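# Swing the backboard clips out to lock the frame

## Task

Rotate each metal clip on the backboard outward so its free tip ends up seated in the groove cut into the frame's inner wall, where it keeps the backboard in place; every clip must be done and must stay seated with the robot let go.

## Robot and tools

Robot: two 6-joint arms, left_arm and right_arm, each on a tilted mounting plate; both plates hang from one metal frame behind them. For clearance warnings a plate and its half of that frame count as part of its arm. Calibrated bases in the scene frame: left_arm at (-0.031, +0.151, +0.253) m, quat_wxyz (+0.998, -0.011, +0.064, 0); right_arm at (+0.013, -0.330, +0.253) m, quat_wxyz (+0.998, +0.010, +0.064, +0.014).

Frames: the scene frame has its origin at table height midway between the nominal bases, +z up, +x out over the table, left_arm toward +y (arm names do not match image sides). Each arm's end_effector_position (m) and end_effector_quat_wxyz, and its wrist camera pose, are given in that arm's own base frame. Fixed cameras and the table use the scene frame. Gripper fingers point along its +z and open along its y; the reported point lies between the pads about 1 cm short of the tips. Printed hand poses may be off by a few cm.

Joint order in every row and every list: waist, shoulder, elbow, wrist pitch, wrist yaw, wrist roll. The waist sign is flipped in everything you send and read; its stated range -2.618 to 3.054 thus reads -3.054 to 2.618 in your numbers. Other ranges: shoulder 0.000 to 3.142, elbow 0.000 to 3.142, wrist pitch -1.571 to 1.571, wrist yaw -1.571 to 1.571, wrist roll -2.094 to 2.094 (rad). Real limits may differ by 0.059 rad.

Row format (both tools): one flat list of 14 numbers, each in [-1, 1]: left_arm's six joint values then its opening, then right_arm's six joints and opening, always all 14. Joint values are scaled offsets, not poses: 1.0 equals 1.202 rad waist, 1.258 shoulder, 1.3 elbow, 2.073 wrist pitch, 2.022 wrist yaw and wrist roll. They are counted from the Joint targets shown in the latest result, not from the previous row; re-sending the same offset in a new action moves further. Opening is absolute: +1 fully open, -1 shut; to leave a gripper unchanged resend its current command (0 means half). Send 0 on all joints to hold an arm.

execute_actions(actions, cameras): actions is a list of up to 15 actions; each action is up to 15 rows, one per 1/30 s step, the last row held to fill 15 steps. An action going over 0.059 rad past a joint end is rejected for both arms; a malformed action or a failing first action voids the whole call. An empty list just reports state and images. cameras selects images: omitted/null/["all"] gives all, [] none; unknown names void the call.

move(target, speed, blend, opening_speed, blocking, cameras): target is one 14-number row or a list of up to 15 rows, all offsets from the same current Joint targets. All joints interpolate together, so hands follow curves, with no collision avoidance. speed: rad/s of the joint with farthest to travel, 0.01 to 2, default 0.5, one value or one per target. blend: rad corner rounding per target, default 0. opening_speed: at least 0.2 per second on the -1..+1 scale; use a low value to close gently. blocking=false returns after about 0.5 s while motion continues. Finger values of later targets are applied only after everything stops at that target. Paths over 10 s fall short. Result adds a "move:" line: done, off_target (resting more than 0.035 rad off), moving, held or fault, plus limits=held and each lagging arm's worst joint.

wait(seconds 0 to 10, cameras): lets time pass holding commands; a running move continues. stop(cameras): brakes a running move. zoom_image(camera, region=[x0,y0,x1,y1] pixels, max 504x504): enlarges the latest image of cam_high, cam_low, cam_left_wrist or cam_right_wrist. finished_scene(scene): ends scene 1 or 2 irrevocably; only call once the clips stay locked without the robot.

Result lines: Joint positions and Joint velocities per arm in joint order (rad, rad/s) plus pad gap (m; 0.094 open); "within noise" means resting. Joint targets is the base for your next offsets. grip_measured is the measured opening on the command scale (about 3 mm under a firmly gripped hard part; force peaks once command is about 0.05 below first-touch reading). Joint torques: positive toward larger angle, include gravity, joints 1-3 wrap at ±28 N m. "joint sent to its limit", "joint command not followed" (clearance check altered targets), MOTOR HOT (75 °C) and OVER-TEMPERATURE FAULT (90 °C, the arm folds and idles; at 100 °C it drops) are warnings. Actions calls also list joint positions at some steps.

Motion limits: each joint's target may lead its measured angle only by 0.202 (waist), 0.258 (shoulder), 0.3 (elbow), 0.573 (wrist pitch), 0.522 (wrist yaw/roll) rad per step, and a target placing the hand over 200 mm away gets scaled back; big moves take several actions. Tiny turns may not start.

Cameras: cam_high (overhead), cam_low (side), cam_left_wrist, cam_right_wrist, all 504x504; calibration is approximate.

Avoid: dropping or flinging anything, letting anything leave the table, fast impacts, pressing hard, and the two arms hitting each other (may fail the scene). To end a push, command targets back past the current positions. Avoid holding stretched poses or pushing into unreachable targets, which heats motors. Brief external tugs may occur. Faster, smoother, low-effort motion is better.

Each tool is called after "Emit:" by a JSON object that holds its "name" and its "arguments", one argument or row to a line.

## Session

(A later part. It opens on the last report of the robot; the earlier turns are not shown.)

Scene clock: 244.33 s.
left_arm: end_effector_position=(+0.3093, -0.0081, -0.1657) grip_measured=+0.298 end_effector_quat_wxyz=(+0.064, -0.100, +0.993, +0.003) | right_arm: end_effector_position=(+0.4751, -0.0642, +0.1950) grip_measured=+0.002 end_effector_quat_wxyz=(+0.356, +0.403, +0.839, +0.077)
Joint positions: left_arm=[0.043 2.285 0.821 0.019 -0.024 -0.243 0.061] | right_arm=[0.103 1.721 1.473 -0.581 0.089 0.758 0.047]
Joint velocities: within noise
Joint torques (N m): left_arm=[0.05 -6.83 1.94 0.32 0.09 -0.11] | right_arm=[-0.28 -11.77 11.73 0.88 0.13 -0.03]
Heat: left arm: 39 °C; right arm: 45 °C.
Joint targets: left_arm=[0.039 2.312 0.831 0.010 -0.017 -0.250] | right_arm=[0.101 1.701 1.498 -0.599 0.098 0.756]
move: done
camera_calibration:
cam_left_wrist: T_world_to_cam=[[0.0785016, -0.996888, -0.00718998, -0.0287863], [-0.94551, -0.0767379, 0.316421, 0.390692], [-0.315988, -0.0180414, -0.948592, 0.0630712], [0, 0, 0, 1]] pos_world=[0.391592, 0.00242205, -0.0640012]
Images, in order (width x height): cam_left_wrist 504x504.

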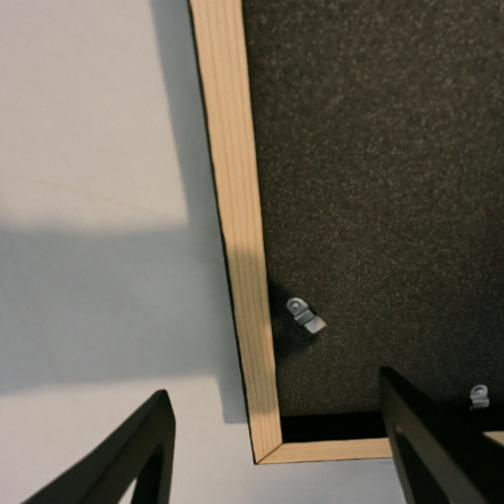

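Emit:
{"name": "move", "arguments": {
  "target": [
    [-0.02,0.0731,0.0108,0.0458,0,0.0168,0.3,0,0,0,0,0,0,0]
  ],
  "speed": 0.3,
  "cameras": ["cam_left_wrist"]
}}

Emit:
{"name": "zoom_image", "arguments": {
  "camera": "cam_left_wrist",
  "region": [240, 310, 400, 470]
}}

Scene clock: 248.00 s.
left_arm: end_effector_position=(+0.3076, -0.0013, -0.1886) grip_measured=+0.298 end_effector_quat_wxyz=(+0.062, -0.101, +0.993, +0.004) | right_arm: end_effector_position=(+0.4751, -0.0642, +0.1950) grip_measured=+0.002 end_effector_quat_wxyz=(+0.356, +0.403, +0.839, +0.077)
Joint positions: left_arm=[0.021 2.378 0.835 0.094 -0.023 -0.222 0.061] | right_arm=[0.103 1.721 1.473 -0.581 0.089 0.758 0.047]
Joint velocities: within noise
Joint torques (N m): left_arm=[-0.21 -7.06 1.42 0.49 0.12 0.06] | right_arm=[-0.29 -11.75 11.73 0.87 0.13 -0.04]
Heat: left arm: 39 °C; right arm: 45 °C.
Joint targets: left_arm=[0.015 2.404 0.845 0.105 -0.017 -0.216] | right_arm=[0.101 1.701 1.498 -0.599 0.098 0.756]
move: done
camera_calibration:
cam_left_wrist: T_world_to_cam=[[0.079685, -0.996776, -0.00940215, -0.0228686], [-0.944306, -0.0785048, 0.319566, 0.397047], [-0.319274, -0.0165862, -0.947517, 0.0421132], [0, 0, 0, 1]] pos_world=[0.390202, 0.00907372, -0.087195]
Images, in order (width x height): cam_left_wrist 504x504.

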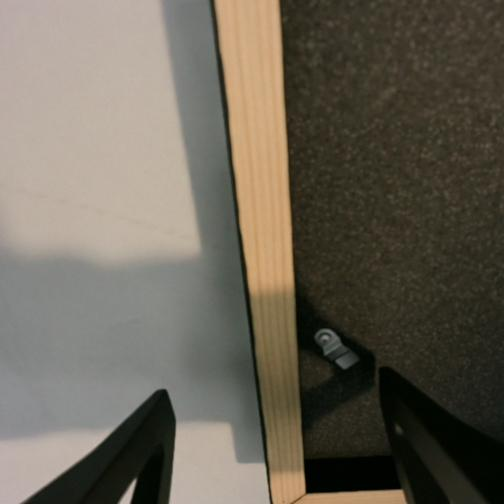

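Scaled by 3.150 from the camera's 504x504 image, which has a finer 720x720 frame.

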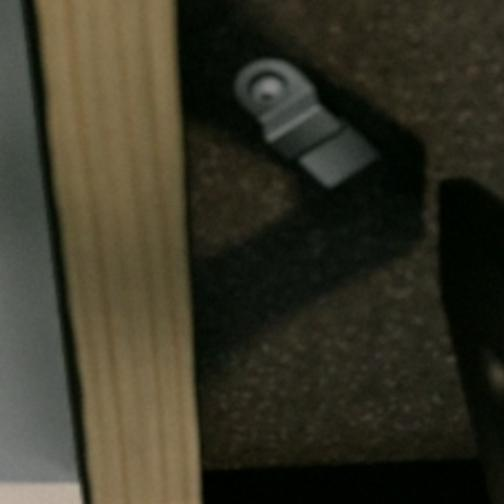

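Emit:
{"name": "move", "arguments": {
  "target": [
    [0.0141,0.0203,0.0146,0.0039,0,-0.0064,0.3,0,0,0,0,0,0,0]
  ],
  "speed": 0.15,
  "cameras": ["cam_left_wrist"]
}}

Emit:
{"name": "zoom_image", "arguments": {
  "camera": "cam_left_wrist",
  "region": [240, 310, 400, 470]
}}

Scene clock: 251.17 s.
left_arm: end_effector_position=(+0.3126, -0.0014, -0.1924) grip_measured=+0.298 end_effector_quat_wxyz=(+0.065, -0.101, +0.993, +0.004) | right_arm: end_effector_position=(+0.4751, -0.0642, +0.1950) grip_measured=+0.002 end_effector_quat_wxyz=(+0.356, +0.403, +0.839, +0.077)
Joint positions: left_arm=[0.021 2.398 0.855 0.101 -0.023 -0.223 0.061] | right_arm=[0.103 1.721 1.473 -0.581 0.089 0.758 0.047]
Joint velocities: within noise
Joint torques (N m): left_arm=[1.18 -6.69 1.28 0.53 0.09 -0.07] | right_arm=[-0.28 -11.75 11.73 0.88 0.13 -0.03]
Heat: left arm: 39 °C; right arm: 45 °C.
Joint targets: left_arm=[0.031 2.429 0.864 0.113 -0.017 -0.229] | right_arm=[0.101 1.701 1.498 -0.599 0.098 0.756]
move: done
camera_calibration:
cam_left_wrist: T_world_to_cam=[[0.0801176, -0.996747, -0.00873783, -0.0234121], [-0.946211, -0.0788065, 0.313805, 0.40242], [-0.313472, -0.0168734, -0.949447, 0.0379549], [0, 0, 0, 1]] pos_world=[0.394548, 0.00901782, -0.0904495]
Images, in order (width x height): cam_left_wrist 504x504.

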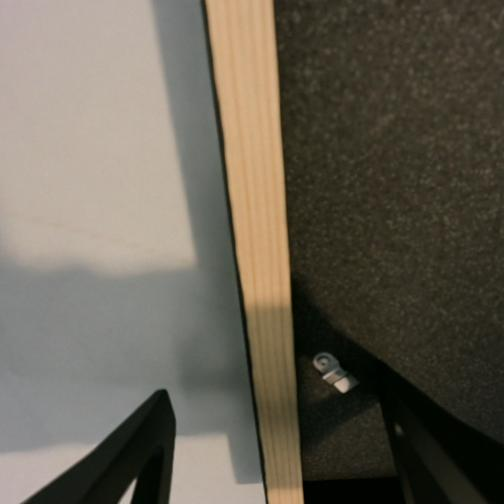

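Scaled by 3.150 from the camera's 504x504 image, which has a finer 720x720 frame.

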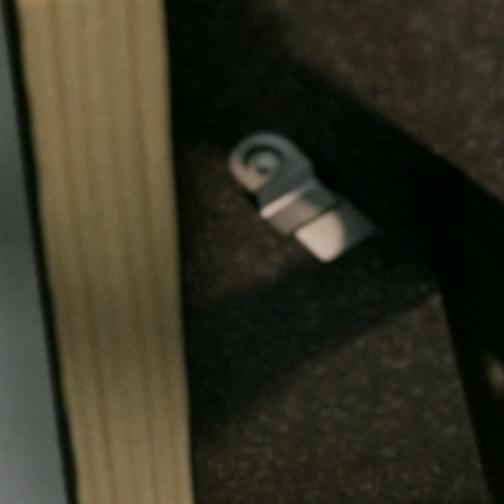

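Emit:
{"name": "move", "arguments": {
  "target": [
    [0.005,0.005,0,0,0,0,0.1,0,0,0,0,0,0,0]
  ],
  "speed": 0.15,
  "opening_speed": 0.5,
  "cameras": ["cam_left_wrist"]
}}

Emit:
{"name": "zoom_image", "arguments": {
  "camera": "cam_left_wrist",
  "region": [240, 310, 400, 470]
}}

Scene clock: 252.73 s.
left_arm: end_effector_position=(+0.3133, -0.0052, -0.1927) grip_measured=+0.102 end_effector_quat_wxyz=(+0.066, -0.097, +0.993, +0.000) | right_arm: end_effector_position=(+0.4751, -0.0642, +0.1950) grip_measured=+0.002 end_effector_quat_wxyz=(+0.356, +0.403, +0.839, +0.077)
Joint positions: left_arm=[0.03 2.4 0.855 0.106 -0.018 -0.223 0.052] | right_arm=[0.103 1.721 1.473 -0.581 0.089 0.758 0.047]
Joint velocities: within noise
Joint torques (N m): left_arm=[0.96 -6.31 1.42 0.48 0.02 -0.06] | right_arm=[-0.28 -11.75 11.71 0.88 0.13 -0.04]
Heat: left arm: 39 °C; right arm: 45 °C.
Joint targets: left_arm=[0.038 2.436 0.864 0.113 -0.017 -0.229] | right_arm=[0.101 1.701 1.498 -0.599 0.098 0.756]
move: off_target (left_arm); left_arm: the shoulder is farthest, 0.036 rad from its target
camera_calibration:
cam_left_wrist: T_world_to_cam=[[0.0714029, -0.997444, -0.0026459, -0.023342], [-0.947889, -0.0686807, 0.311111, 0.402935], [-0.310497, -0.0197062, -0.95037, 0.0366909], [0, 0, 0, 1]] pos_world=[0.394997, 0.0051146, -0.0905493]
Images, in order (width x height): cam_left_wrist 504x504.

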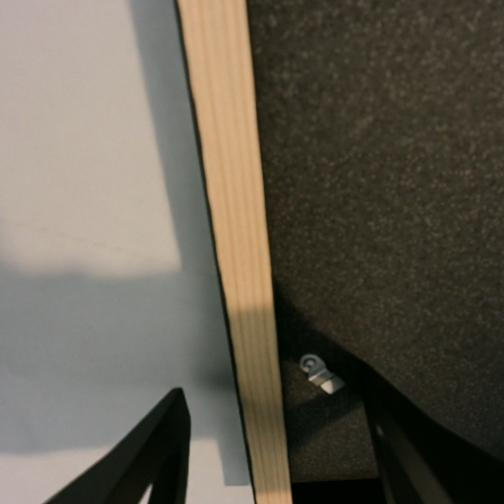

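Scaled by 3.150 from the camera's 504x504 image, which has a finer 720x720 frame.

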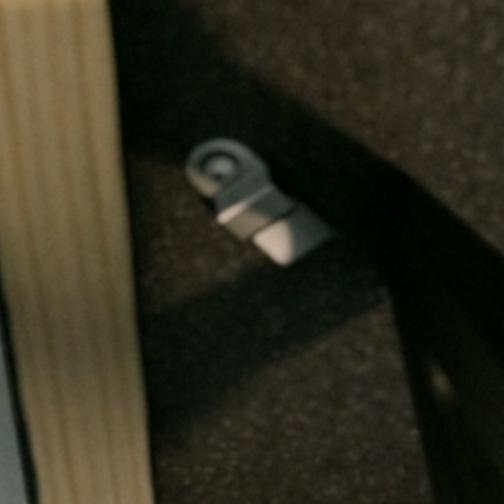

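Emit:
{"name": "move", "arguments": {
  "target": [
    [-0.004,0.003,0,0,0,0,-0.2,0,0,0,0,0,0,0]
  ],
  "speed": 0.15,
  "opening_speed": 0.5,
  "cameras": ["cam_left_wrist"]
}}

Emit:
{"name": "zoom_image", "arguments": {
  "camera": "cam_left_wrist",
  "region": [220, 310, 380, 470]
}}

Scene clock: 254.53 s.
left_arm: end_effector_position=(+0.3147, -0.0082, -0.1929) grip_measured=-0.198 end_effector_quat_wxyz=(+0.067, -0.096, +0.993, -0.007) | right_arm: end_effector_position=(+0.4751, -0.0642, +0.1950) grip_measured=+0.002 end_effector_quat_wxyz=(+0.356, +0.403, +0.839, +0.077)
Joint positions: left_arm=[0.031 2.402 0.858 0.108 -0.003 -0.223 0.038] | right_arm=[0.103 1.721 1.473 -0.581 0.089 0.758 0.047]
Joint velocities: within noise
Joint torques (N m): left_arm=[0.42 -6.06 0.99 0.47 -0.11 -0.08] | right_arm=[-0.29 -11.75 11.73 0.88 0.13 -0.03]
Heat: left arm: 39 °C; right arm: 45 °C.
Joint targets: left_arm=[0.033 2.440 0.864 0.113 -0.017 -0.229] | right_arm=[0.101 1.701 1.498 -0.599 0.098 0.756]
move: off_target (left_arm); left_arm: the shoulder is farthest, 0.038 rad from its target
camera_calibration:
cam_left_wrist: T_world_to_cam=[[0.068659, -0.997564, 0.0123312, -0.0226167], [-0.948875, -0.0614808, 0.309607, 0.404182], [-0.308094, -0.0329581, -0.950785, 0.0359304], [0, 0, 0, 1]] pos_world=[0.396141, 0.00347203, -0.0906965]
Images, in order (width x height): cam_left_wrist 504x504.

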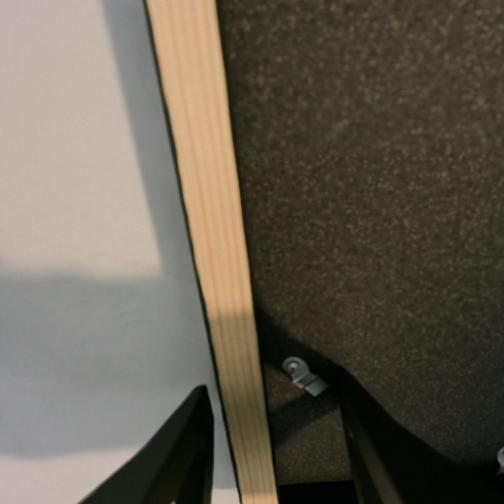

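Scaled by 3.150 from the camera's 504x504 image, which has a finer 720x720 frame.

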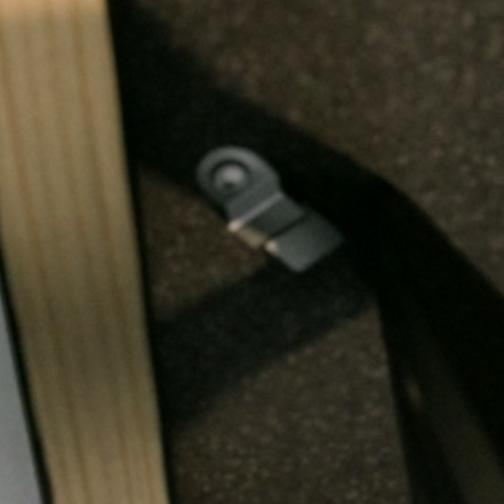

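Emit:
{"name": "move", "arguments": {
  "target": [
    [-0.004,0,0,0,0,0,-0.42,0,0,0,0,0,0,0]
  ],
  "speed": 0.15,
  "opening_speed": 0.4,
  "cameras": ["cam_left_wrist"]
}}

Emit:
{"name": "zoom_image", "arguments": {
  "camera": "cam_left_wrist",
  "region": [220, 310, 380, 470]
}}

Scene clock: 255.97 s.
left_arm: end_effector_position=(+0.3146, -0.0087, -0.1929) grip_measured=-0.416 end_effector_quat_wxyz=(+0.067, -0.094, +0.993, -0.009) | right_arm: end_effector_position=(+0.4751, -0.0642, +0.1950) grip_measured=+0.002 end_effector_quat_wxyz=(+0.356, +0.403, +0.839, +0.077)
Joint positions: left_arm=[0.031 2.402 0.858 0.108 0 -0.218 0.027] | right_arm=[0.103 1.721 1.473 -0.581 0.089 0.758 0.047]
Joint velocities: within noise
Joint torques (N m): left_arm=[0.23 -6.01 0.98 0.5 -0.13 -0.18] | right_arm=[-0.28 -11.75 11.71 0.88 0.13 -0.04]
Heat: left arm: 39 °C; right arm: 45 °C.
Joint targets: left_arm=[0.028 2.440 0.864 0.113 -0.017 -0.229] | right_arm=[0.101 1.701 1.498 -0.599 0.098 0.756]
move: off_target (left_arm); left_arm: the shoulder is farthest, 0.038 rad from its target
camera_calibration:
cam_left_wrist: T_world_to_cam=[[0.0633481, -0.997884, 0.0146777, -0.0210371], [-0.949163, -0.0556981, 0.309819, 0.404315], [-0.308346, -0.0335579, -0.950682, 0.0360005], [0, 0, 0, 1]] pos_world=[0.396194, 0.00273515, -0.0907308]
Images, in order (width x height): cam_left_wrist 504x504.

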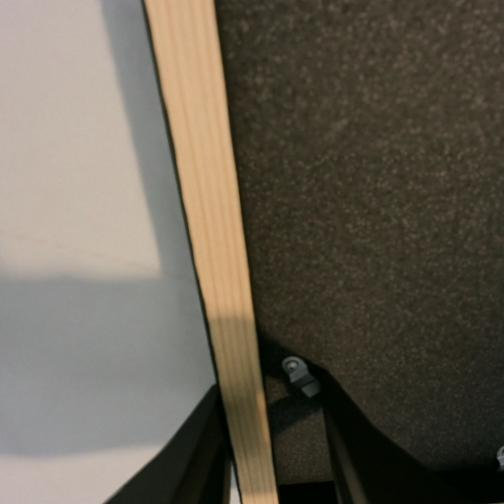

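Scaled by 3.150 from the camera's 504x504 image, which has a finer 720x720 frame.

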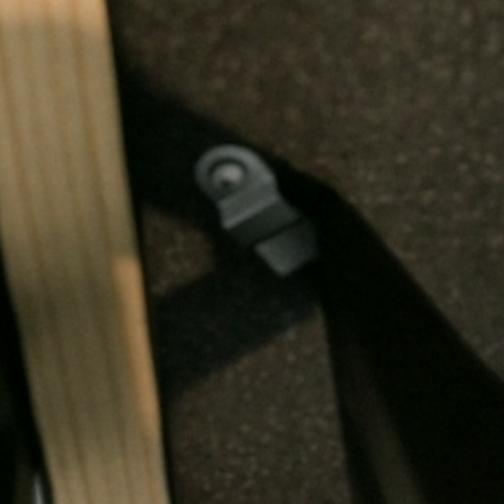

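Rotating. Continue.

Emit:
{"name": "move", "arguments": {
  "target": [
    [0,0,0,0,0,0,-0.56,0,0,0,0,0,0,0]
  ],
  "opening_speed": 0.4,
  "cameras": ["cam_left_wrist"]
}}

Emit:
{"name": "zoom_image", "arguments": {
  "camera": "cam_left_wrist",
  "region": [220, 310, 380, 470]
}}

Scene clock: 256.97 s.
left_arm: end_effector_position=(+0.3133, -0.0069, -0.1931) grip_measured=-0.555 end_effector_quat_wxyz=(+0.065, -0.093, +0.994, -0.003) | right_arm: end_effector_position=(+0.4751, -0.0642, +0.1950) grip_measured=+0.002 end_effector_quat_wxyz=(+0.356, +0.403, +0.839, +0.077)
Joint positions: left_arm=[0.031 2.402 0.858 0.102 -0.01 -0.218 0.021] | right_arm=[0.103 1.721 1.473 -0.581 0.089 0.758 0.047]
Joint velocities: within noise
Joint torques (N m): left_arm=[-0.02 -6.22 1.02 0.53 -0.06 -0.13] | right_arm=[-0.28 -11.75 11.71 0.88 0.13 -0.04]
Heat: left arm: 39 °C; right arm: 45 °C.
Joint targets: left_arm=[0.028 2.440 0.864 0.113 -0.017 -0.229] | right_arm=[0.101 1.701 1.498 -0.599 0.098 0.756]
move: off_target (left_arm); left_arm: the shoulder is farthest, 0.038 rad from its target
camera_calibration:
cam_left_wrist: T_world_to_cam=[[0.0639456, -0.997944, 0.00425033, -0.0213428], [-0.94744, -0.0593705, 0.314376, 0.403498], [-0.313477, -0.0241299, -0.949289, 0.0374156], [0, 0, 0, 1]] pos_world=[0.395384, 0.00355979, -0.0912412]
Images, in order (width x height): cam_left_wrist 504x504.

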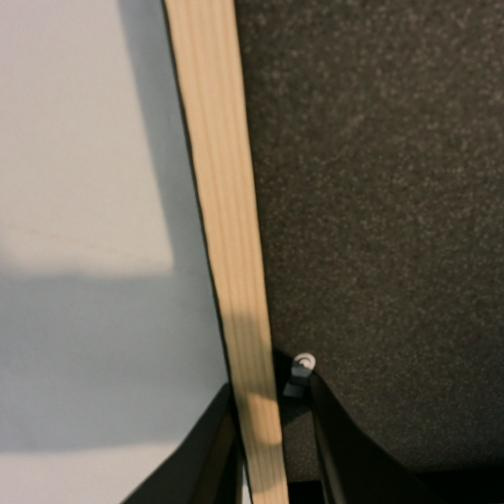

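Scaled by 3.150 from the camera's 504x504 image, which has a finer 720x720 frame.

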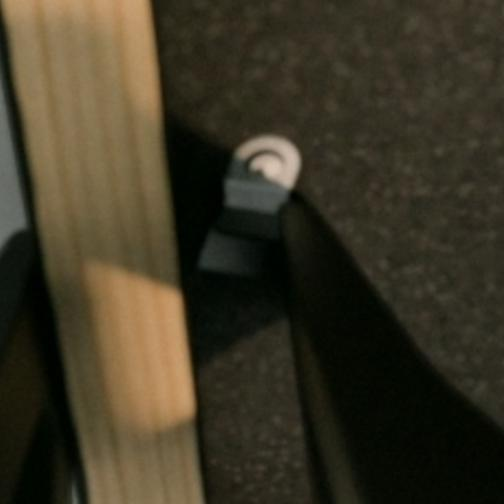

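Excellent.

Emit:
{"name": "move", "arguments": {
  "target": [
    [0,0,0,0,0,0,-0.84,0,0,0,0,0,0,0]
  ],
  "opening_speed": 0.4,
  "cameras": ["cam_left_wrist"]
}}

Emit:
{"name": "zoom_image", "arguments": {
  "camera": "cam_left_wrist",
  "region": [220, 310, 380, 470]
}}

Scene clock: 258.47 s.
left_arm: end_effector_position=(+0.3124, -0.0030, -0.1931) grip_measured=-0.784 end_effector_quat_wxyz=(+0.064, -0.094, +0.994, +0.007) | right_arm: end_effector_position=(+0.4751, -0.0642, +0.1950) grip_measured=+0.002 end_effector_quat_wxyz=(+0.356, +0.403, +0.839, +0.077)
Joint positions: left_arm=[0.029 2.402 0.858 0.098 -0.029 -0.215 0.01] | right_arm=[0.103 1.721 1.473 -0.581 0.089 0.758 0.047]
Joint velocities: within noise
Joint torques (N m): left_arm=[0.24 -6.09 1.1 0.53 0.15 -0.17] | right_arm=[-0.29 -11.75 11.73 0.88 0.13 -0.03]
Heat: left arm: 39 °C; right arm: 45 °C.
Joint targets: left_arm=[0.028 2.440 0.864 0.113 -0.017 -0.229] | right_arm=[0.101 1.701 1.498 -0.599 0.098 0.756]
move: off_target (left_arm); left_arm: the shoulder is farthest, 0.038 rad from its target
camera_calibration:
cam_left_wrist: T_world_to_cam=[[0.065219, -0.997754, -0.0152863, -0.0215637], [-0.946322, -0.0667026, 0.316269, 0.402946], [-0.316578, -0.00616099, -0.948546, 0.0383606], [0, 0, 0, 1]] pos_world=[0.394867, 0.00559859, -0.0913822]
Images, in order (width x height): cam_left_wrist 504x504.

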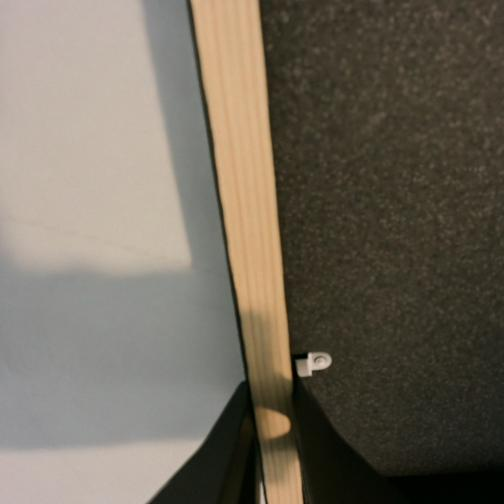

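Scaled by 3.150 from the camera's 504x504 image, which has a finer 720x720 frame.

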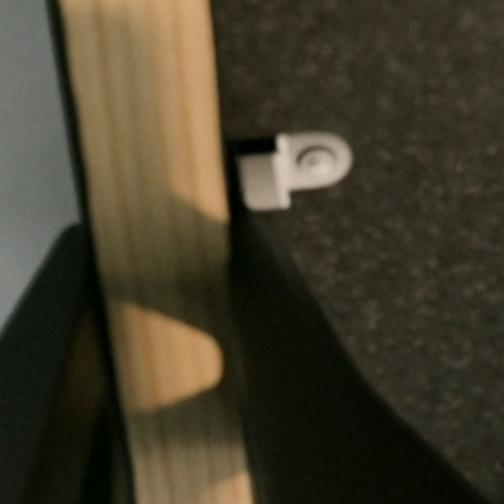

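Emit:
{"name": "move", "arguments": {
  "target": [
    [0,0,0,0,0,0,-0.1,0,0,0,0,0,0,0],
    [0,-0.147,-0.04,-0.0497,0,0,0.55,0,0,0,0,0,0,0],
    [0.2,-0.13,0.04,-0.09,-0.018,0.28,0.55,0,0,0,0,0,0,0],
    [0.3902,-0.043,0.1207,-0.1172,-0.0356,0.5539,0.55,0,0,0,0,0,0,0]
  ],
  "speed": 0.7,
  "blend": [0,0,0.08,0],
  "opening_speed": 1.2,
  "cameras": ["cam_left_wrist"]
}}

Emit:
{"name": "zoom_image", "arguments": {
  "camera": "cam_left_wrist",
  "region": [80, 310, 240, 470]
}}

Scene clock: 268.23 s.
left_arm: end_effector_position=(+0.3124, -0.1496, -0.1663) grip_measured=+0.548 end_effector_quat_wxyz=(+0.044, +0.632, +0.772, +0.052) | right_arm: end_effector_position=(+0.4751, -0.0642, +0.1950) grip_measured=+0.002 end_effector_quat_wxyz=(+0.356, +0.403, +0.839, +0.077)
Joint positions: left_arm=[0.493 2.355 1.009 -0.118 -0.085 0.884 0.073] | right_arm=[0.103 1.721 1.473 -0.581 0.089 0.758 0.047]
Joint velocities: within noise
Joint torques (N m): left_arm=[1.09 -7.66 2.81 0.32 -0.05 0.07] | right_arm=[-0.28 -11.75 11.71 0.88 0.13 -0.04]
Heat: left arm: 39 °C; right arm: 45 °C.
Joint targets: left_arm=[0.497 2.385 1.021 -0.130 -0.089 0.891] | right_arm=[0.101 1.701 1.498 -0.599 0.098 0.756]
move: done
camera_calibration:
cam_left_wrist: T_world_to_cam=[[-0.988315, -0.0726135, -0.134019, 0.28031], [-0.125306, 0.887666, 0.443111, 0.292056], [0.0867882, 0.454727, -0.886392, 0.0161442], [0, 0, 0, 1]] pos_world=[0.31223, -0.246235, -0.0775362]
Images, in order (width x height): cam_left_wrist 504x504.

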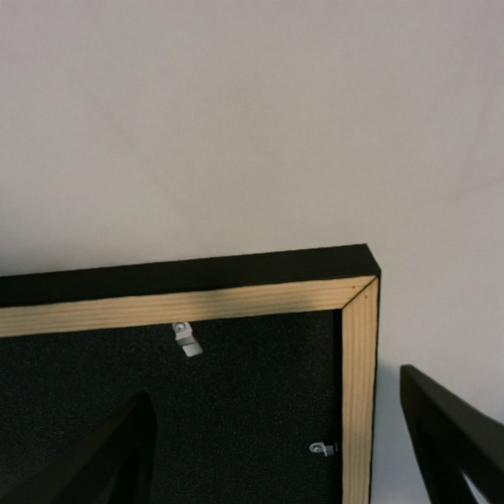

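Scaled by 3.150 from the camera's 504x504 image, which has a finer 720x720 frame.

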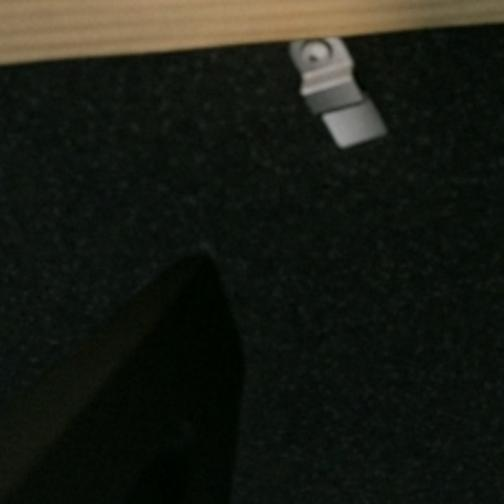

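Emit:
{"name": "move", "arguments": {
  "target": [
    [-0.0291,0.062,0.018,0.037,0.0114,0.0099,0.55,0,0,0,0,0,0,0]
  ],
  "speed": 0.3,
  "cameras": ["cam_left_wrist"]
}}

Emit:
{"name": "zoom_image", "arguments": {
  "camera": "cam_left_wrist",
  "region": [80, 310, 240, 470]
}}

Scene clock: 270.97 s.
left_arm: end_effector_position=(+0.3157, -0.1426, -0.1882) grip_measured=+0.548 end_effector_quat_wxyz=(+0.041, +0.631, +0.773, +0.050) | right_arm: end_effector_position=(+0.4751, -0.0642, +0.1950) grip_measured=+0.002 end_effector_quat_wxyz=(+0.356, +0.403, +0.839, +0.077)
Joint positions: left_arm=[0.468 2.435 1.032 -0.065 -0.079 0.905 0.073] | right_arm=[0.103 1.721 1.473 -0.581 0.089 0.758 0.047]
Joint velocities: within noise
Joint torques (N m): left_arm=[0.39 -7.84 2.47 0.53 0.14 0.05] | right_arm=[-0.29 -11.77 11.73 0.88 0.13 -0.03]
Heat: left arm: 39 °C; right arm: 45 °C.
Joint targets: left_arm=[0.462 2.464 1.044 -0.053 -0.066 0.911] | right_arm=[0.101 1.701 1.498 -0.599 0.098 0.756]
move: done
camera_calibration:
cam_left_wrist: T_world_to_cam=[[-0.988908, -0.07752, -0.126697, 0.282013], [-0.126375, 0.88733, 0.443479, 0.296276], [0.0780431, 0.454572, -0.887285, -0.00415389], [0, 0, 0, 1]] pos_world=[0.316651, -0.239145, -0.0993481]
Images, in order (width x height): cam_left_wrist 504x504.

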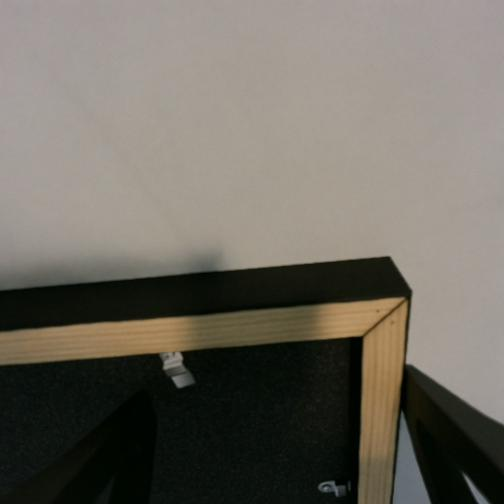

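Scaled by 3.150 from the camera's 504x504 image, which has a finer 720x720 frame.

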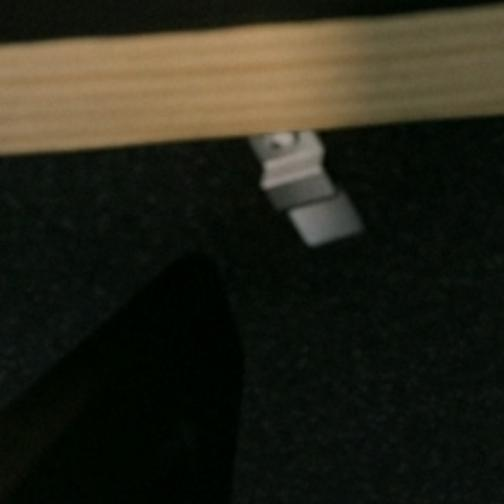

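Emit:
{"name": "zoom_image", "arguments": {
  "camera": "cam_left_wrist",
  "region": [340, 290, 500, 450]
}}

Scaled by 3.150 from the camera's 504x504 image, which has a finer 720x720 frame.

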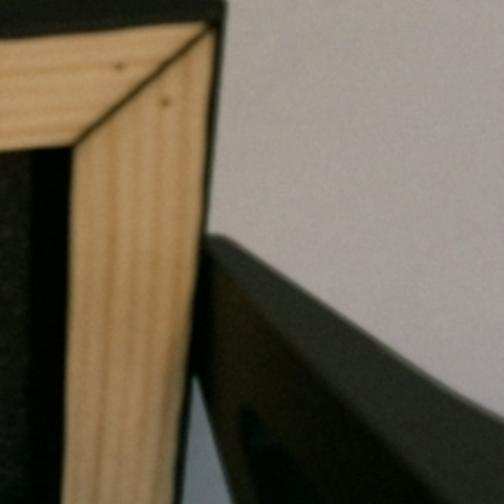

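Emit:
{"name": "move", "arguments": {
  "target": [
    [0,0,0,0,0,0,0.68,0,0,0,0,0,0,0],
    [0,0.0204,0.0077,0.0072,0,0,0.68,0,0,0,0,0,0,0]
  ],
  "speed": 0.2,
  "cameras": ["cam_left_wrist"]
}}

Emit:
{"name": "zoom_image", "arguments": {
  "camera": "cam_left_wrist",
  "region": [80, 310, 240, 470]
}}

Scene clock: 275.40 s.
left_arm: end_effector_position=(+0.3186, -0.1443, -0.1927) grip_measured=+0.678 end_effector_quat_wxyz=(+0.045, +0.631, +0.773, +0.050) | right_arm: end_effector_position=(+0.4751, -0.0642, +0.1950) grip_measured=+0.002 end_effector_quat_wxyz=(+0.356, +0.403, +0.839, +0.077)
Joint positions: left_arm=[0.468 2.455 1.043 -0.049 -0.078 0.905 0.079] | right_arm=[0.103 1.721 1.473 -0.581 0.089 0.758 0.047]
Joint velocities: within noise
Joint torques (N m): left_arm=[0.29 -7.46 2.37 0.49 0.15 0.04] | right_arm=[-0.28 -11.75 11.73 0.88 0.13 -0.03]
Heat: left arm: 39 °C; right arm: 45 °C.
Joint targets: left_arm=[0.462 2.489 1.054 -0.039 -0.066 0.911] | right_arm=[0.101 1.701 1.498 -0.599 0.098 0.756]
move: done
camera_calibration:
cam_left_wrist: T_world_to_cam=[[-0.98809, -0.0772364, -0.133085, 0.282813], [-0.128627, 0.889286, 0.438891, 0.300254], [0.0844525, 0.450783, -0.88863, -0.0105028], [0, 0, 0, 1]] pos_world=[0.318952, -0.240433, -0.103474]
Images, in order (width x height): cam_left_wrist 504x504.

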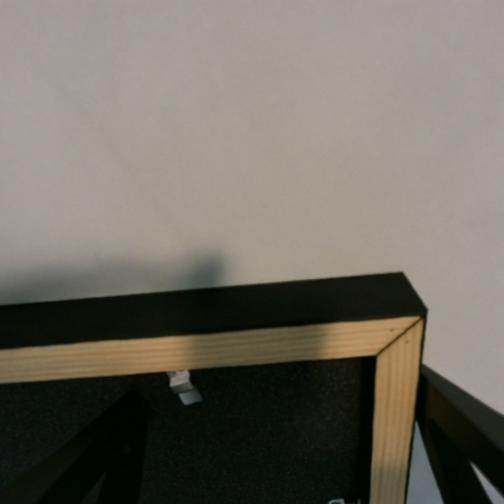

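Scaled by 3.150 from the camera's 504x504 image, which has a finer 720x720 frame.

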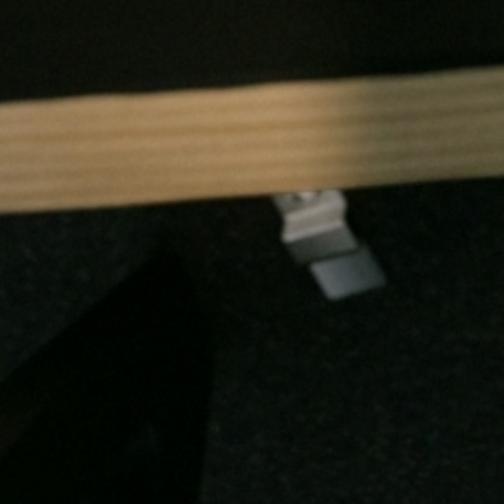

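Emit:
{"name": "move", "arguments": {
  "target": [
    [0,0.007,0.002,0.003,0,0,0.68,0,0,0,0,0,0,0]
  ],
  "speed": 0.2,
  "cameras": ["cam_left_wrist"]
}}

Emit:
{"name": "zoom_image", "arguments": {
  "camera": "cam_left_wrist",
  "region": [80, 310, 240, 470]
}}

Scene clock: 277.00 s.
left_arm: end_effector_position=(+0.3186, -0.1442, -0.1928) grip_measured=+0.678 end_effector_quat_wxyz=(+0.045, +0.631, +0.773, +0.050) | right_arm: end_effector_position=(+0.4751, -0.0642, +0.1950) grip_measured=+0.002 end_effector_quat_wxyz=(+0.356, +0.403, +0.839, +0.077)
Joint positions: left_arm=[0.468 2.455 1.043 -0.048 -0.078 0.905 0.079] | right_arm=[0.103 1.721 1.473 -0.581 0.089 0.758 0.047]
Joint velocities: within noise
Joint torques (N m): left_arm=[0.38 -6.8 2.77 0.6 0.14 0.05] | right_arm=[-0.28 -11.75 11.73 0.88 0.13 -0.03]
Heat: left arm: 39 °C; right arm: 45 °C.
Joint targets: left_arm=[0.462 2.498 1.057 -0.032 -0.066 0.911] | right_arm=[0.101 1.701 1.498 -0.599 0.098 0.756]
move: off_target (left_arm); left_arm: the shoulder is farthest, 0.043 rad from its target
camera_calibration:
cam_left_wrist: T_world_to_cam=[[-0.98809, -0.0772364, -0.133085, 0.282777], [-0.128627, 0.889286, 0.438891, 0.300291], [0.0844525, 0.450783, -0.88863, -0.0106085], [0, 0, 0, 1]] pos_world=[0.31893, -0.240422, -0.103589]
Images, in order (width x height): cam_left_wrist 504x504.

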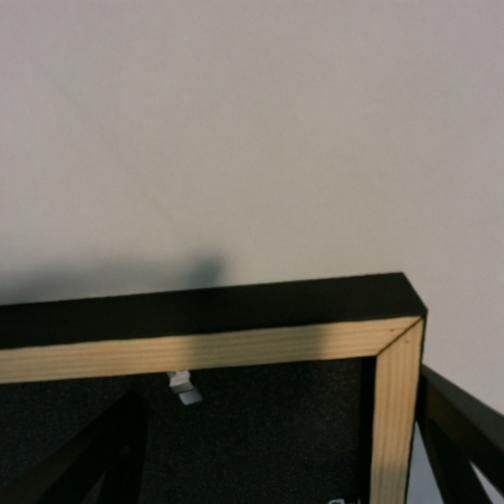

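Scaled by 3.150 from the camera's 504x504 image, which has a finer 720x720 frame.

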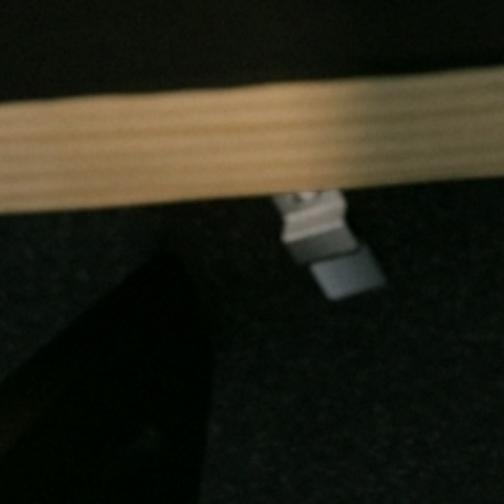

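Emit:
{"name": "move", "arguments": {
  "target": [
    [0,-0.005,0,0,0,0,0.5,0,0,0,0,0,0,0],
    [0,-0.005,0,0,0,0,0.4,0,0,0,0,0,0,0]
  ],
  "speed": 0.2,
  "opening_speed": 0.4,
  "cameras": ["cam_left_wrist"]
}}

Emit:
{"name": "zoom_image", "arguments": {
  "camera": "cam_left_wrist",
  "region": [80, 310, 240, 470]
}}

Scene clock: 279.93 s.
left_arm: end_effector_position=(+0.3183, -0.1457, -0.1928) grip_measured=+0.404 end_effector_quat_wxyz=(+0.047, +0.631, +0.773, +0.046) | right_arm: end_effector_position=(+0.4751, -0.0642, +0.1950) grip_measured=+0.002 end_effector_quat_wxyz=(+0.356, +0.403, +0.839, +0.077)
Joint positions: left_arm=[0.468 2.455 1.044 -0.049 -0.07 0.906 0.066] | right_arm=[0.103 1.721 1.473 -0.581 0.089 0.758 0.047]
Joint velocities: within noise
Joint torques (N m): left_arm=[0.31 -7.32 2.58 0.61 0.06 0.04] | right_arm=[-0.29 -11.77 11.73 0.88 0.13 -0.03]
Heat: left arm: 39 °C; right arm: 45 °C.
Joint targets: left_arm=[0.462 2.492 1.057 -0.032 -0.066 0.911] | right_arm=[0.101 1.701 1.498 -0.599 0.098 0.756]
move: off_target (left_arm); target 2's new numbers were sent with left_arm's shoulder 0.037 rad from that target; left_arm: the shoulder is farthest, 0.037 rad from its target
camera_calibration:
cam_left_wrist: T_world_to_cam=[[-0.988645, -0.0765549, -0.129309, 0.283365], [-0.125742, 0.892624, 0.432911, 0.299938], [0.0822826, 0.444255, -0.892114, -0.0108504], [0, 0, 0, 1]] pos_world=[0.318755, -0.241218, -0.102885]
Images, in order (width x height): cam_left_wrist 504x504.

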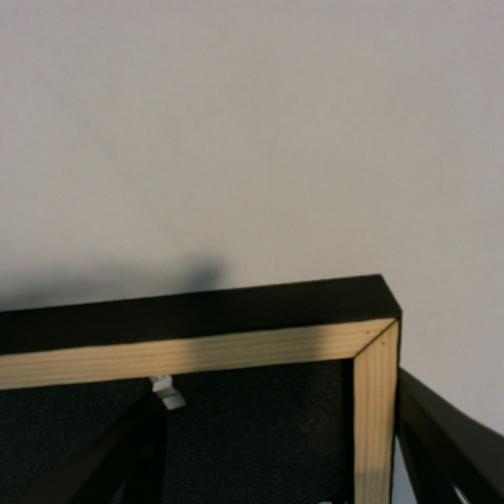

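Scaled by 3.150 from the camera's 504x504 image, which has a finer 720x720 frame.

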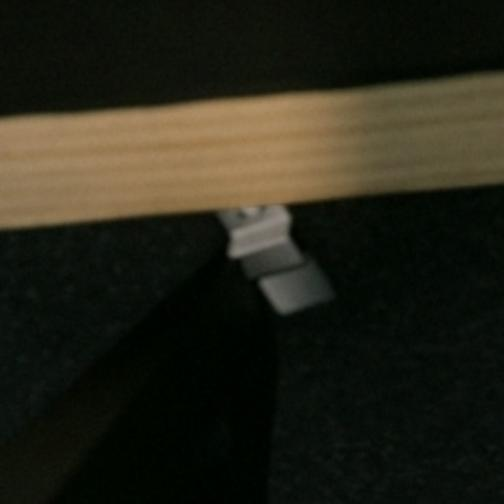

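Emit:
{"name": "move", "arguments": {
  "target": [
    [0,0,0,0,0,0,0.3,0,0,0,0,0,0,0]
  ],
  "opening_speed": 0.4,
  "cameras": ["cam_left_wrist"]
}}

Emit:
{"name": "zoom_image", "arguments": {
  "camera": "cam_left_wrist",
  "region": [80, 310, 240, 470]
}}

Scene clock: 281.23 s.
left_arm: end_effector_position=(+0.3183, -0.1458, -0.1928) grip_measured=+0.304 end_effector_quat_wxyz=(+0.047, +0.631, +0.773, +0.046) | right_arm: end_effector_position=(+0.4751, -0.0642, +0.1950) grip_measured=+0.002 end_effector_quat_wxyz=(+0.356, +0.403, +0.839, +0.077)
Joint positions: left_arm=[0.468 2.455 1.044 -0.049 -0.069 0.905 0.061] | right_arm=[0.103 1.721 1.473 -0.581 0.089 0.758 0.047]
Joint velocities: within noise
Joint torques (N m): left_arm=[0.44 -7.31 2.73 0.55 0.06 0.05] | right_arm=[-0.28 -11.77 11.73 0.88 0.13 -0.03]
Heat: left arm: 39 °C; right arm: 45 °C.
Joint targets: left_arm=[0.462 2.492 1.057 -0.032 -0.066 0.911] | right_arm=[0.101 1.701 1.498 -0.599 0.098 0.756]
move: off_target (left_arm); left_arm: the shoulder is farthest, 0.037 rad from its target
camera_calibration:
cam_left_wrist: T_world_to_cam=[[-0.988606, -0.0776997, -0.128921, 0.28319], [-0.126538, 0.892848, 0.432215, 0.300195], [0.0815241, 0.443604, -0.892507, -0.0107292], [0, 0, 0, 1]] pos_world=[0.318824, -0.241265, -0.102815]
Images, in order (width x height): cam_left_wrist 504x504.

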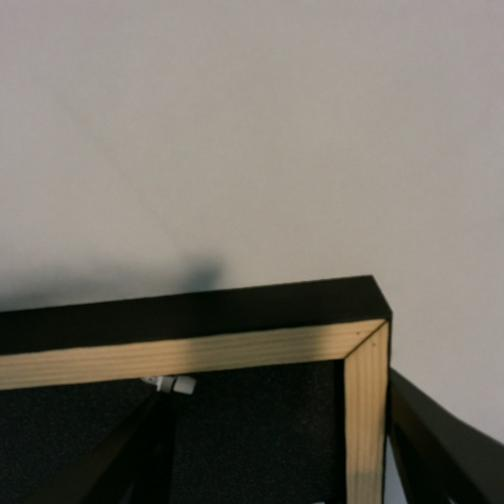

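Scaled by 3.150 from the camera's 504x504 image, which has a finer 720x720 frame.

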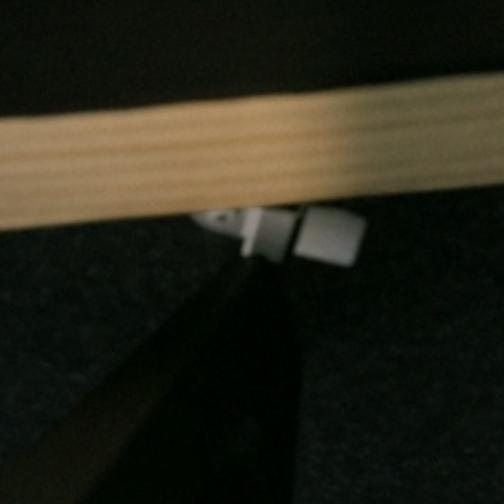

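Emit:
{"name": "move", "arguments": {
  "target": [
    [0,0,0,0,0,0,0.45,0,0,0,0,0,0,0],
    [0,-0.137,-0.045,-0.048,0,0,0.45,0,0,0,0,0,0,0],
    [0.015,-0.11,0.04,-0.08,0,-0.4,0.05,0,0,0,0,0,0,0],
    [0.03,-0.0413,0.1119,-0.1088,-0.0116,-0.7931,0.05,0,0,0,0,0,0,0]
  ],
  "speed": 0.7,
  "blend": [0,0,0.08,0],
  "opening_speed": 1.2,
  "cameras": ["cam_left_wrist"]
}}

Scene clock: 290.03 s.
left_arm: end_effector_position=(+0.3447, -0.1664, -0.1605) grip_measured=+0.052 end_effector_quat_wxyz=(+0.065, -0.100, +0.993, +0.003) | right_arm: end_effector_position=(+0.4751, -0.0642, +0.1950) grip_measured=+0.002 end_effector_quat_wxyz=(+0.356, +0.403, +0.839, +0.077)
Joint positions: left_arm=[0.488 2.408 1.189 -0.247 -0.077 -0.686 0.049] | right_arm=[0.103 1.721 1.473 -0.581 0.089 0.758 0.047]
Joint velocities: within noise
Joint torques (N m): left_arm=[1.62 -8.5 3.97 0.28 -0.07 -0.11] | right_arm=[-0.29 -11.75 11.73 0.88 0.13 -0.03]
Heat: left arm: 39 °C; right arm: 45 °C.
Joint targets: left_arm=[0.498 2.440 1.202 -0.258 -0.089 -0.693] | right_arm=[0.101 1.701 1.498 -0.599 0.098 0.756]
move: done; blend cut to 0 rad at target 3
camera_calibration:
cam_left_wrist: T_world_to_cam=[[0.0788079, -0.996859, -0.0078366, -0.189549], [-0.946282, -0.0772777, 0.313972, 0.410095], [-0.313591, -0.0173278, -0.9494, 0.0754957], [0, 0, 0, 1]] pos_world=[0.426678, -0.155954, -0.058568]
Images, in order (width x height): cam_left_wrist 504x504.

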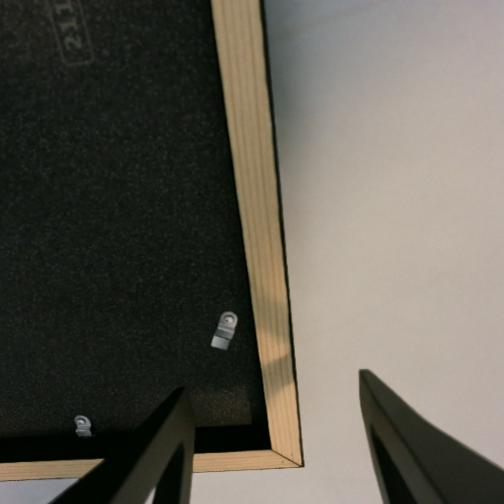

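Emit:
{"name": "move", "arguments": {
  "target": [
    [-0.0183,0.0768,0.029,0.0383,0,0.0089,0.05,0,0,0,0,0,0,0]
  ],
  "speed": 0.3,
  "cameras": ["cam_left_wrist"]
}}

Emit:
{"name": "zoom_image", "arguments": {
  "camera": "cam_left_wrist",
  "region": [150, 310, 310, 470]
}}

Scene clock: 292.57 s.
left_arm: end_effector_position=(+0.3461, -0.1645, -0.1896) grip_measured=+0.052 end_effector_quat_wxyz=(+0.061, -0.101, +0.993, +0.007) | right_arm: end_effector_position=(+0.4751, -0.0642, +0.1950) grip_measured=+0.002 end_effector_quat_wxyz=(+0.356, +0.403, +0.839, +0.077)
Joint positions: left_arm=[0.483 2.507 1.225 -0.194 -0.078 -0.681 0.049] | right_arm=[0.103 1.721 1.473 -0.581 0.089 0.758 0.047]
Joint velocities: within noise
Joint torques (N m): left_arm=[0.43 -8.84 3.75 0.48 -0.07 0.08] | right_arm=[-0.29 -11.75 11.73 0.88 0.13 -0.03]
Heat: left arm: 39 °C; right arm: 45 °C.
Joint targets: left_arm=[0.476 2.536 1.240 -0.178 -0.089 -0.675] | right_arm=[0.101 1.701 1.498 -0.599 0.098 0.756]
move: done
camera_calibration:
cam_left_wrist: T_world_to_cam=[[0.0795836, -0.996721, -0.0146118, -0.189537], [-0.943394, -0.0800442, 0.321871, 0.420763], [-0.321985, -0.011831, -0.946671, 0.052632], [0, 0, 0, 1]] pos_world=[0.428976, -0.154613, -0.0883757]
Images, in order (width x height): cam_left_wrist 504x504.

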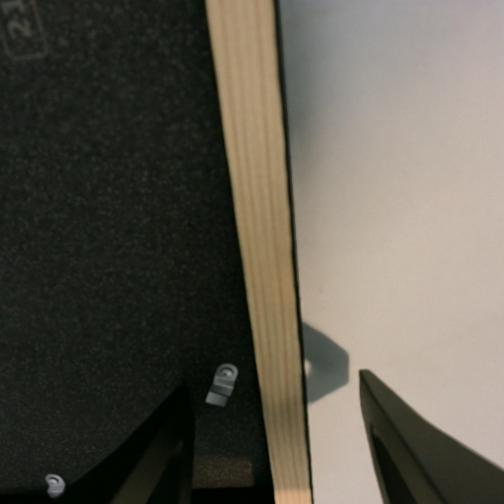

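Scaled by 3.150 from the camera's 504x504 image, which has a finer 720x720 frame.

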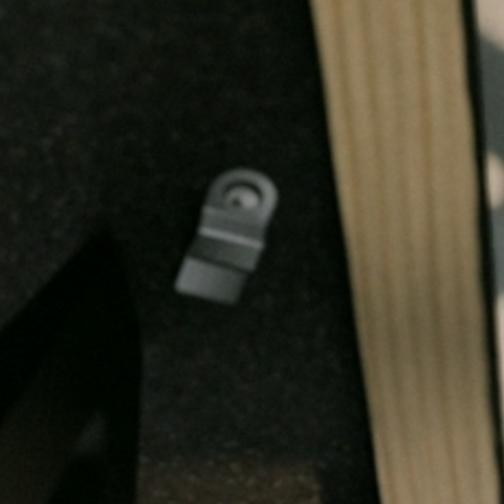

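Emit:
{"name": "move", "arguments": {
  "target": [
    [0.0137,-0.003,0.0046,0.0045,0,0,0.05,0,0,0,0,0,0,0]
  ],
  "speed": 0.2,
  "cameras": ["cam_left_wrist"]
}}

Emit:
{"name": "zoom_image", "arguments": {
  "camera": "cam_left_wrist",
  "region": [150, 310, 310, 470]
}}

Scene clock: 295.17 s.
left_arm: end_effector_position=(+0.3534, -0.1684, -0.1877) grip_measured=+0.052 end_effector_quat_wxyz=(+0.071, -0.101, +0.992, +0.000) | right_arm: end_effector_position=(+0.4751, -0.0642, +0.1950) grip_measured=+0.002 end_effector_quat_wxyz=(+0.356, +0.403, +0.839, +0.077)
Joint positions: left_arm=[0.483 2.507 1.234 -0.178 -0.078 -0.68 0.049] | right_arm=[0.103 1.721 1.473 -0.581 0.089 0.758 0.047]
Joint velocities: within noise
Joint torques (N m): left_arm=[1.66 -9.17 3.33 0.53 -0.07 0.06] | right_arm=[-0.29 -11.75 11.71 0.88 0.13 -0.03]
Heat: left arm: 39 °C; right arm: 45 °C.
Joint targets: left_arm=[0.493 2.532 1.246 -0.169 -0.089 -0.675] | right_arm=[0.101 1.701 1.498 -0.599 0.098 0.756]
move: done
camera_calibration:
cam_left_wrist: T_world_to_cam=[[0.0790069, -0.996873, -0.00129378, -0.191247], [-0.950401, -0.0757153, 0.30167, 0.426184], [-0.300825, -0.0226044, -0.953412, 0.0461734], [0, 0, 0, 1]] pos_world=[0.434045, -0.157337, -0.0847919]
Images, in order (width x height): cam_left_wrist 504x504.

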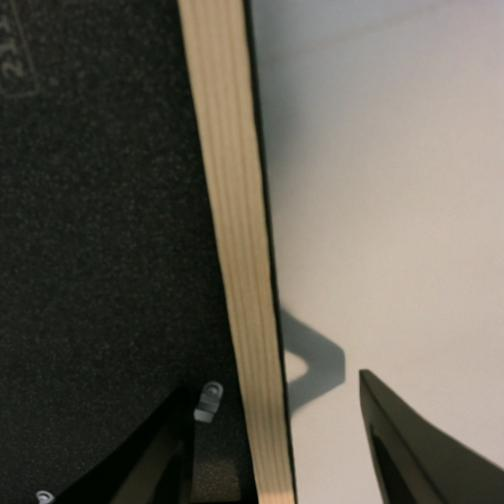

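Scaled by 3.150 from the camera's 504x504 image, which has a finer 720x720 frame.

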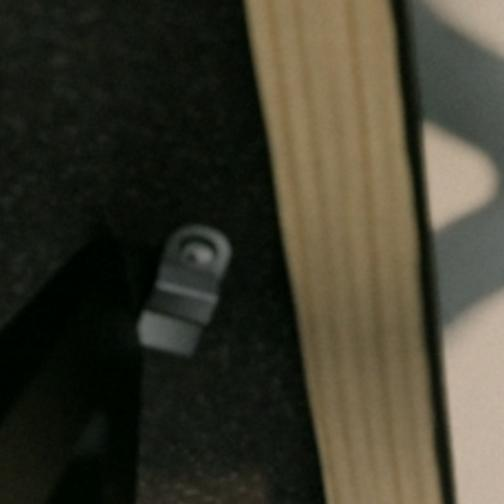

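Emit:
{"name": "move", "arguments": {
  "target": [
    [0,0,0,-0.0155,0,0,0.05,0,0,0,0,0,0,0]
  ],
  "speed": 0.2,
  "cameras": ["cam_left_wrist"]
}}

Emit:
{"name": "zoom_image", "arguments": {
  "camera": "cam_left_wrist",
  "region": [150, 310, 310, 470]
}}

Scene clock: 297.00 s.
left_arm: end_effector_position=(+0.3508, -0.1670, -0.1881) grip_measured=+0.052 end_effector_quat_wxyz=(+0.066, -0.101, +0.993, +0.003) | right_arm: end_effector_position=(+0.4751, -0.0642, +0.1950) grip_measured=+0.002 end_effector_quat_wxyz=(+0.356, +0.403, +0.839, +0.077)
Joint positions: left_arm=[0.483 2.507 1.234 -0.19 -0.078 -0.68 0.049] | right_arm=[0.103 1.721 1.473 -0.581 0.089 0.758 0.047]
Joint velocities: within noise
Joint torques (N m): left_arm=[1.76 -9.26 3.36 0.34 -0.1 0.03] | right_arm=[-0.29 -11.75 11.73 0.88 0.13 -0.03]
Heat: left arm: 39 °C; right arm: 45 °C.
Joint targets: left_arm=[0.493 2.532 1.246 -0.201 -0.089 -0.675] | right_arm=[0.101 1.701 1.498 -0.599 0.098 0.756]
move: done
camera_calibration:
cam_left_wrist: T_world_to_cam=[[0.0789577, -0.996847, -0.00779638, -0.190846], [-0.947086, -0.0774525, 0.311494, 0.424254], [-0.311116, -0.017211, -0.950216, 0.0501905], [0, 0, 0, 1]] pos_world=[0.432489, -0.156521, -0.0859487]
Images, in order (width x height): cam_left_wrist 504x504.

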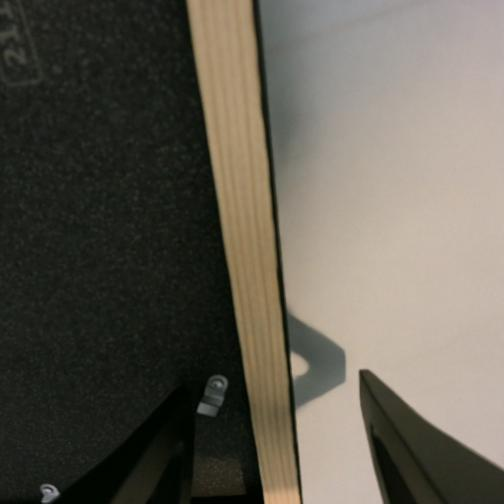

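Scaled by 3.150 from the camera's 504x504 image, which has a finer 720x720 frame.

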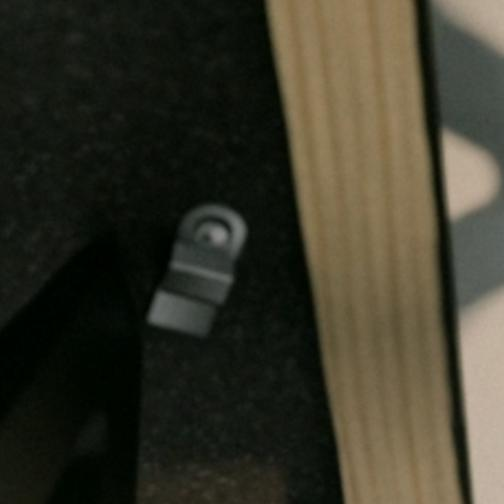

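Emit:
{"name": "move", "arguments": {
  "target": [
    [0.0015,0.0072,-0.0227,0.015,0,0,0.05,0,0,0,0,0,0,0]
  ],
  "speed": 0.2,
  "cameras": ["cam_left_wrist"]
}}

Emit:
{"name": "zoom_image", "arguments": {
  "camera": "cam_left_wrist",
  "region": [150, 310, 310, 470]
}}

Scene clock: 298.73 s.
left_arm: end_effector_position=(+0.3496, -0.1667, -0.1890) grip_measured=+0.052 end_effector_quat_wxyz=(+0.068, -0.100, +0.993, +0.004) | right_arm: end_effector_position=(+0.4751, -0.0642, +0.1950) grip_measured=+0.002 end_effector_quat_wxyz=(+0.356, +0.403, +0.839, +0.077)
Joint positions: left_arm=[0.485 2.507 1.226 -0.181 -0.081 -0.68 0.049] | right_arm=[0.103 1.721 1.473 -0.581 0.089 0.758 0.047]
Joint velocities: within noise
Joint torques (N m): left_arm=[1.81 -8.54 1.32 0.52 -0.08 0.05] | right_arm=[-0.28 -11.75 11.71 0.88 0.13 -0.03]
Heat: left arm: 39 °C; right arm: 45 °C.
Joint targets: left_arm=[0.494 2.542 1.217 -0.170 -0.089 -0.675] | right_arm=[0.101 1.701 1.498 -0.599 0.098 0.756]
move: done
camera_calibration:
cam_left_wrist: T_world_to_cam=[[0.0773253, -0.996968, -0.00870576, -0.190136], [-0.948066, -0.0762289, 0.308805, 0.42347], [-0.308532, -0.0156248, -0.951086, 0.0481718], [0, 0, 0, 1]] pos_world=[0.431043, -0.156526, -0.0866095]
Images, in order (width x height): cam_left_wrist 504x504.

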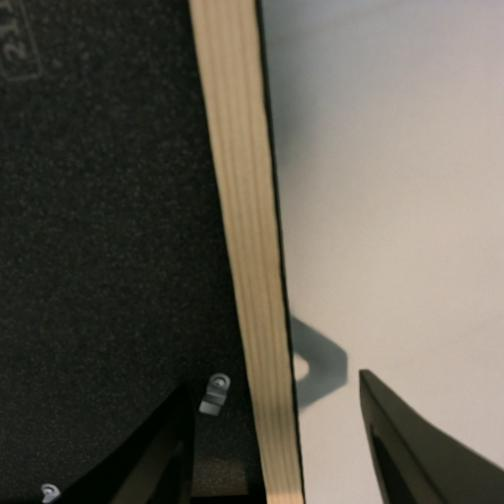

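Scaled by 3.150 from the camera's 504x504 image, which has a finer 720x720 frame.

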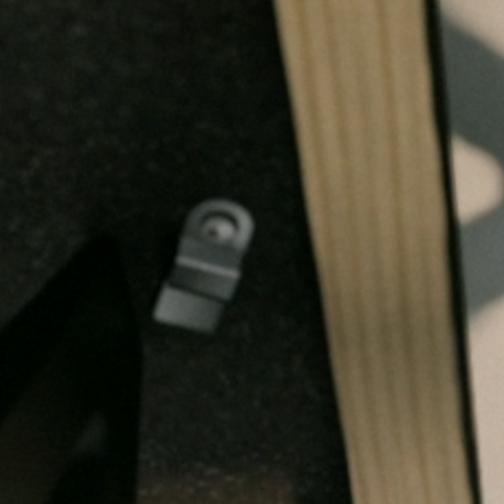

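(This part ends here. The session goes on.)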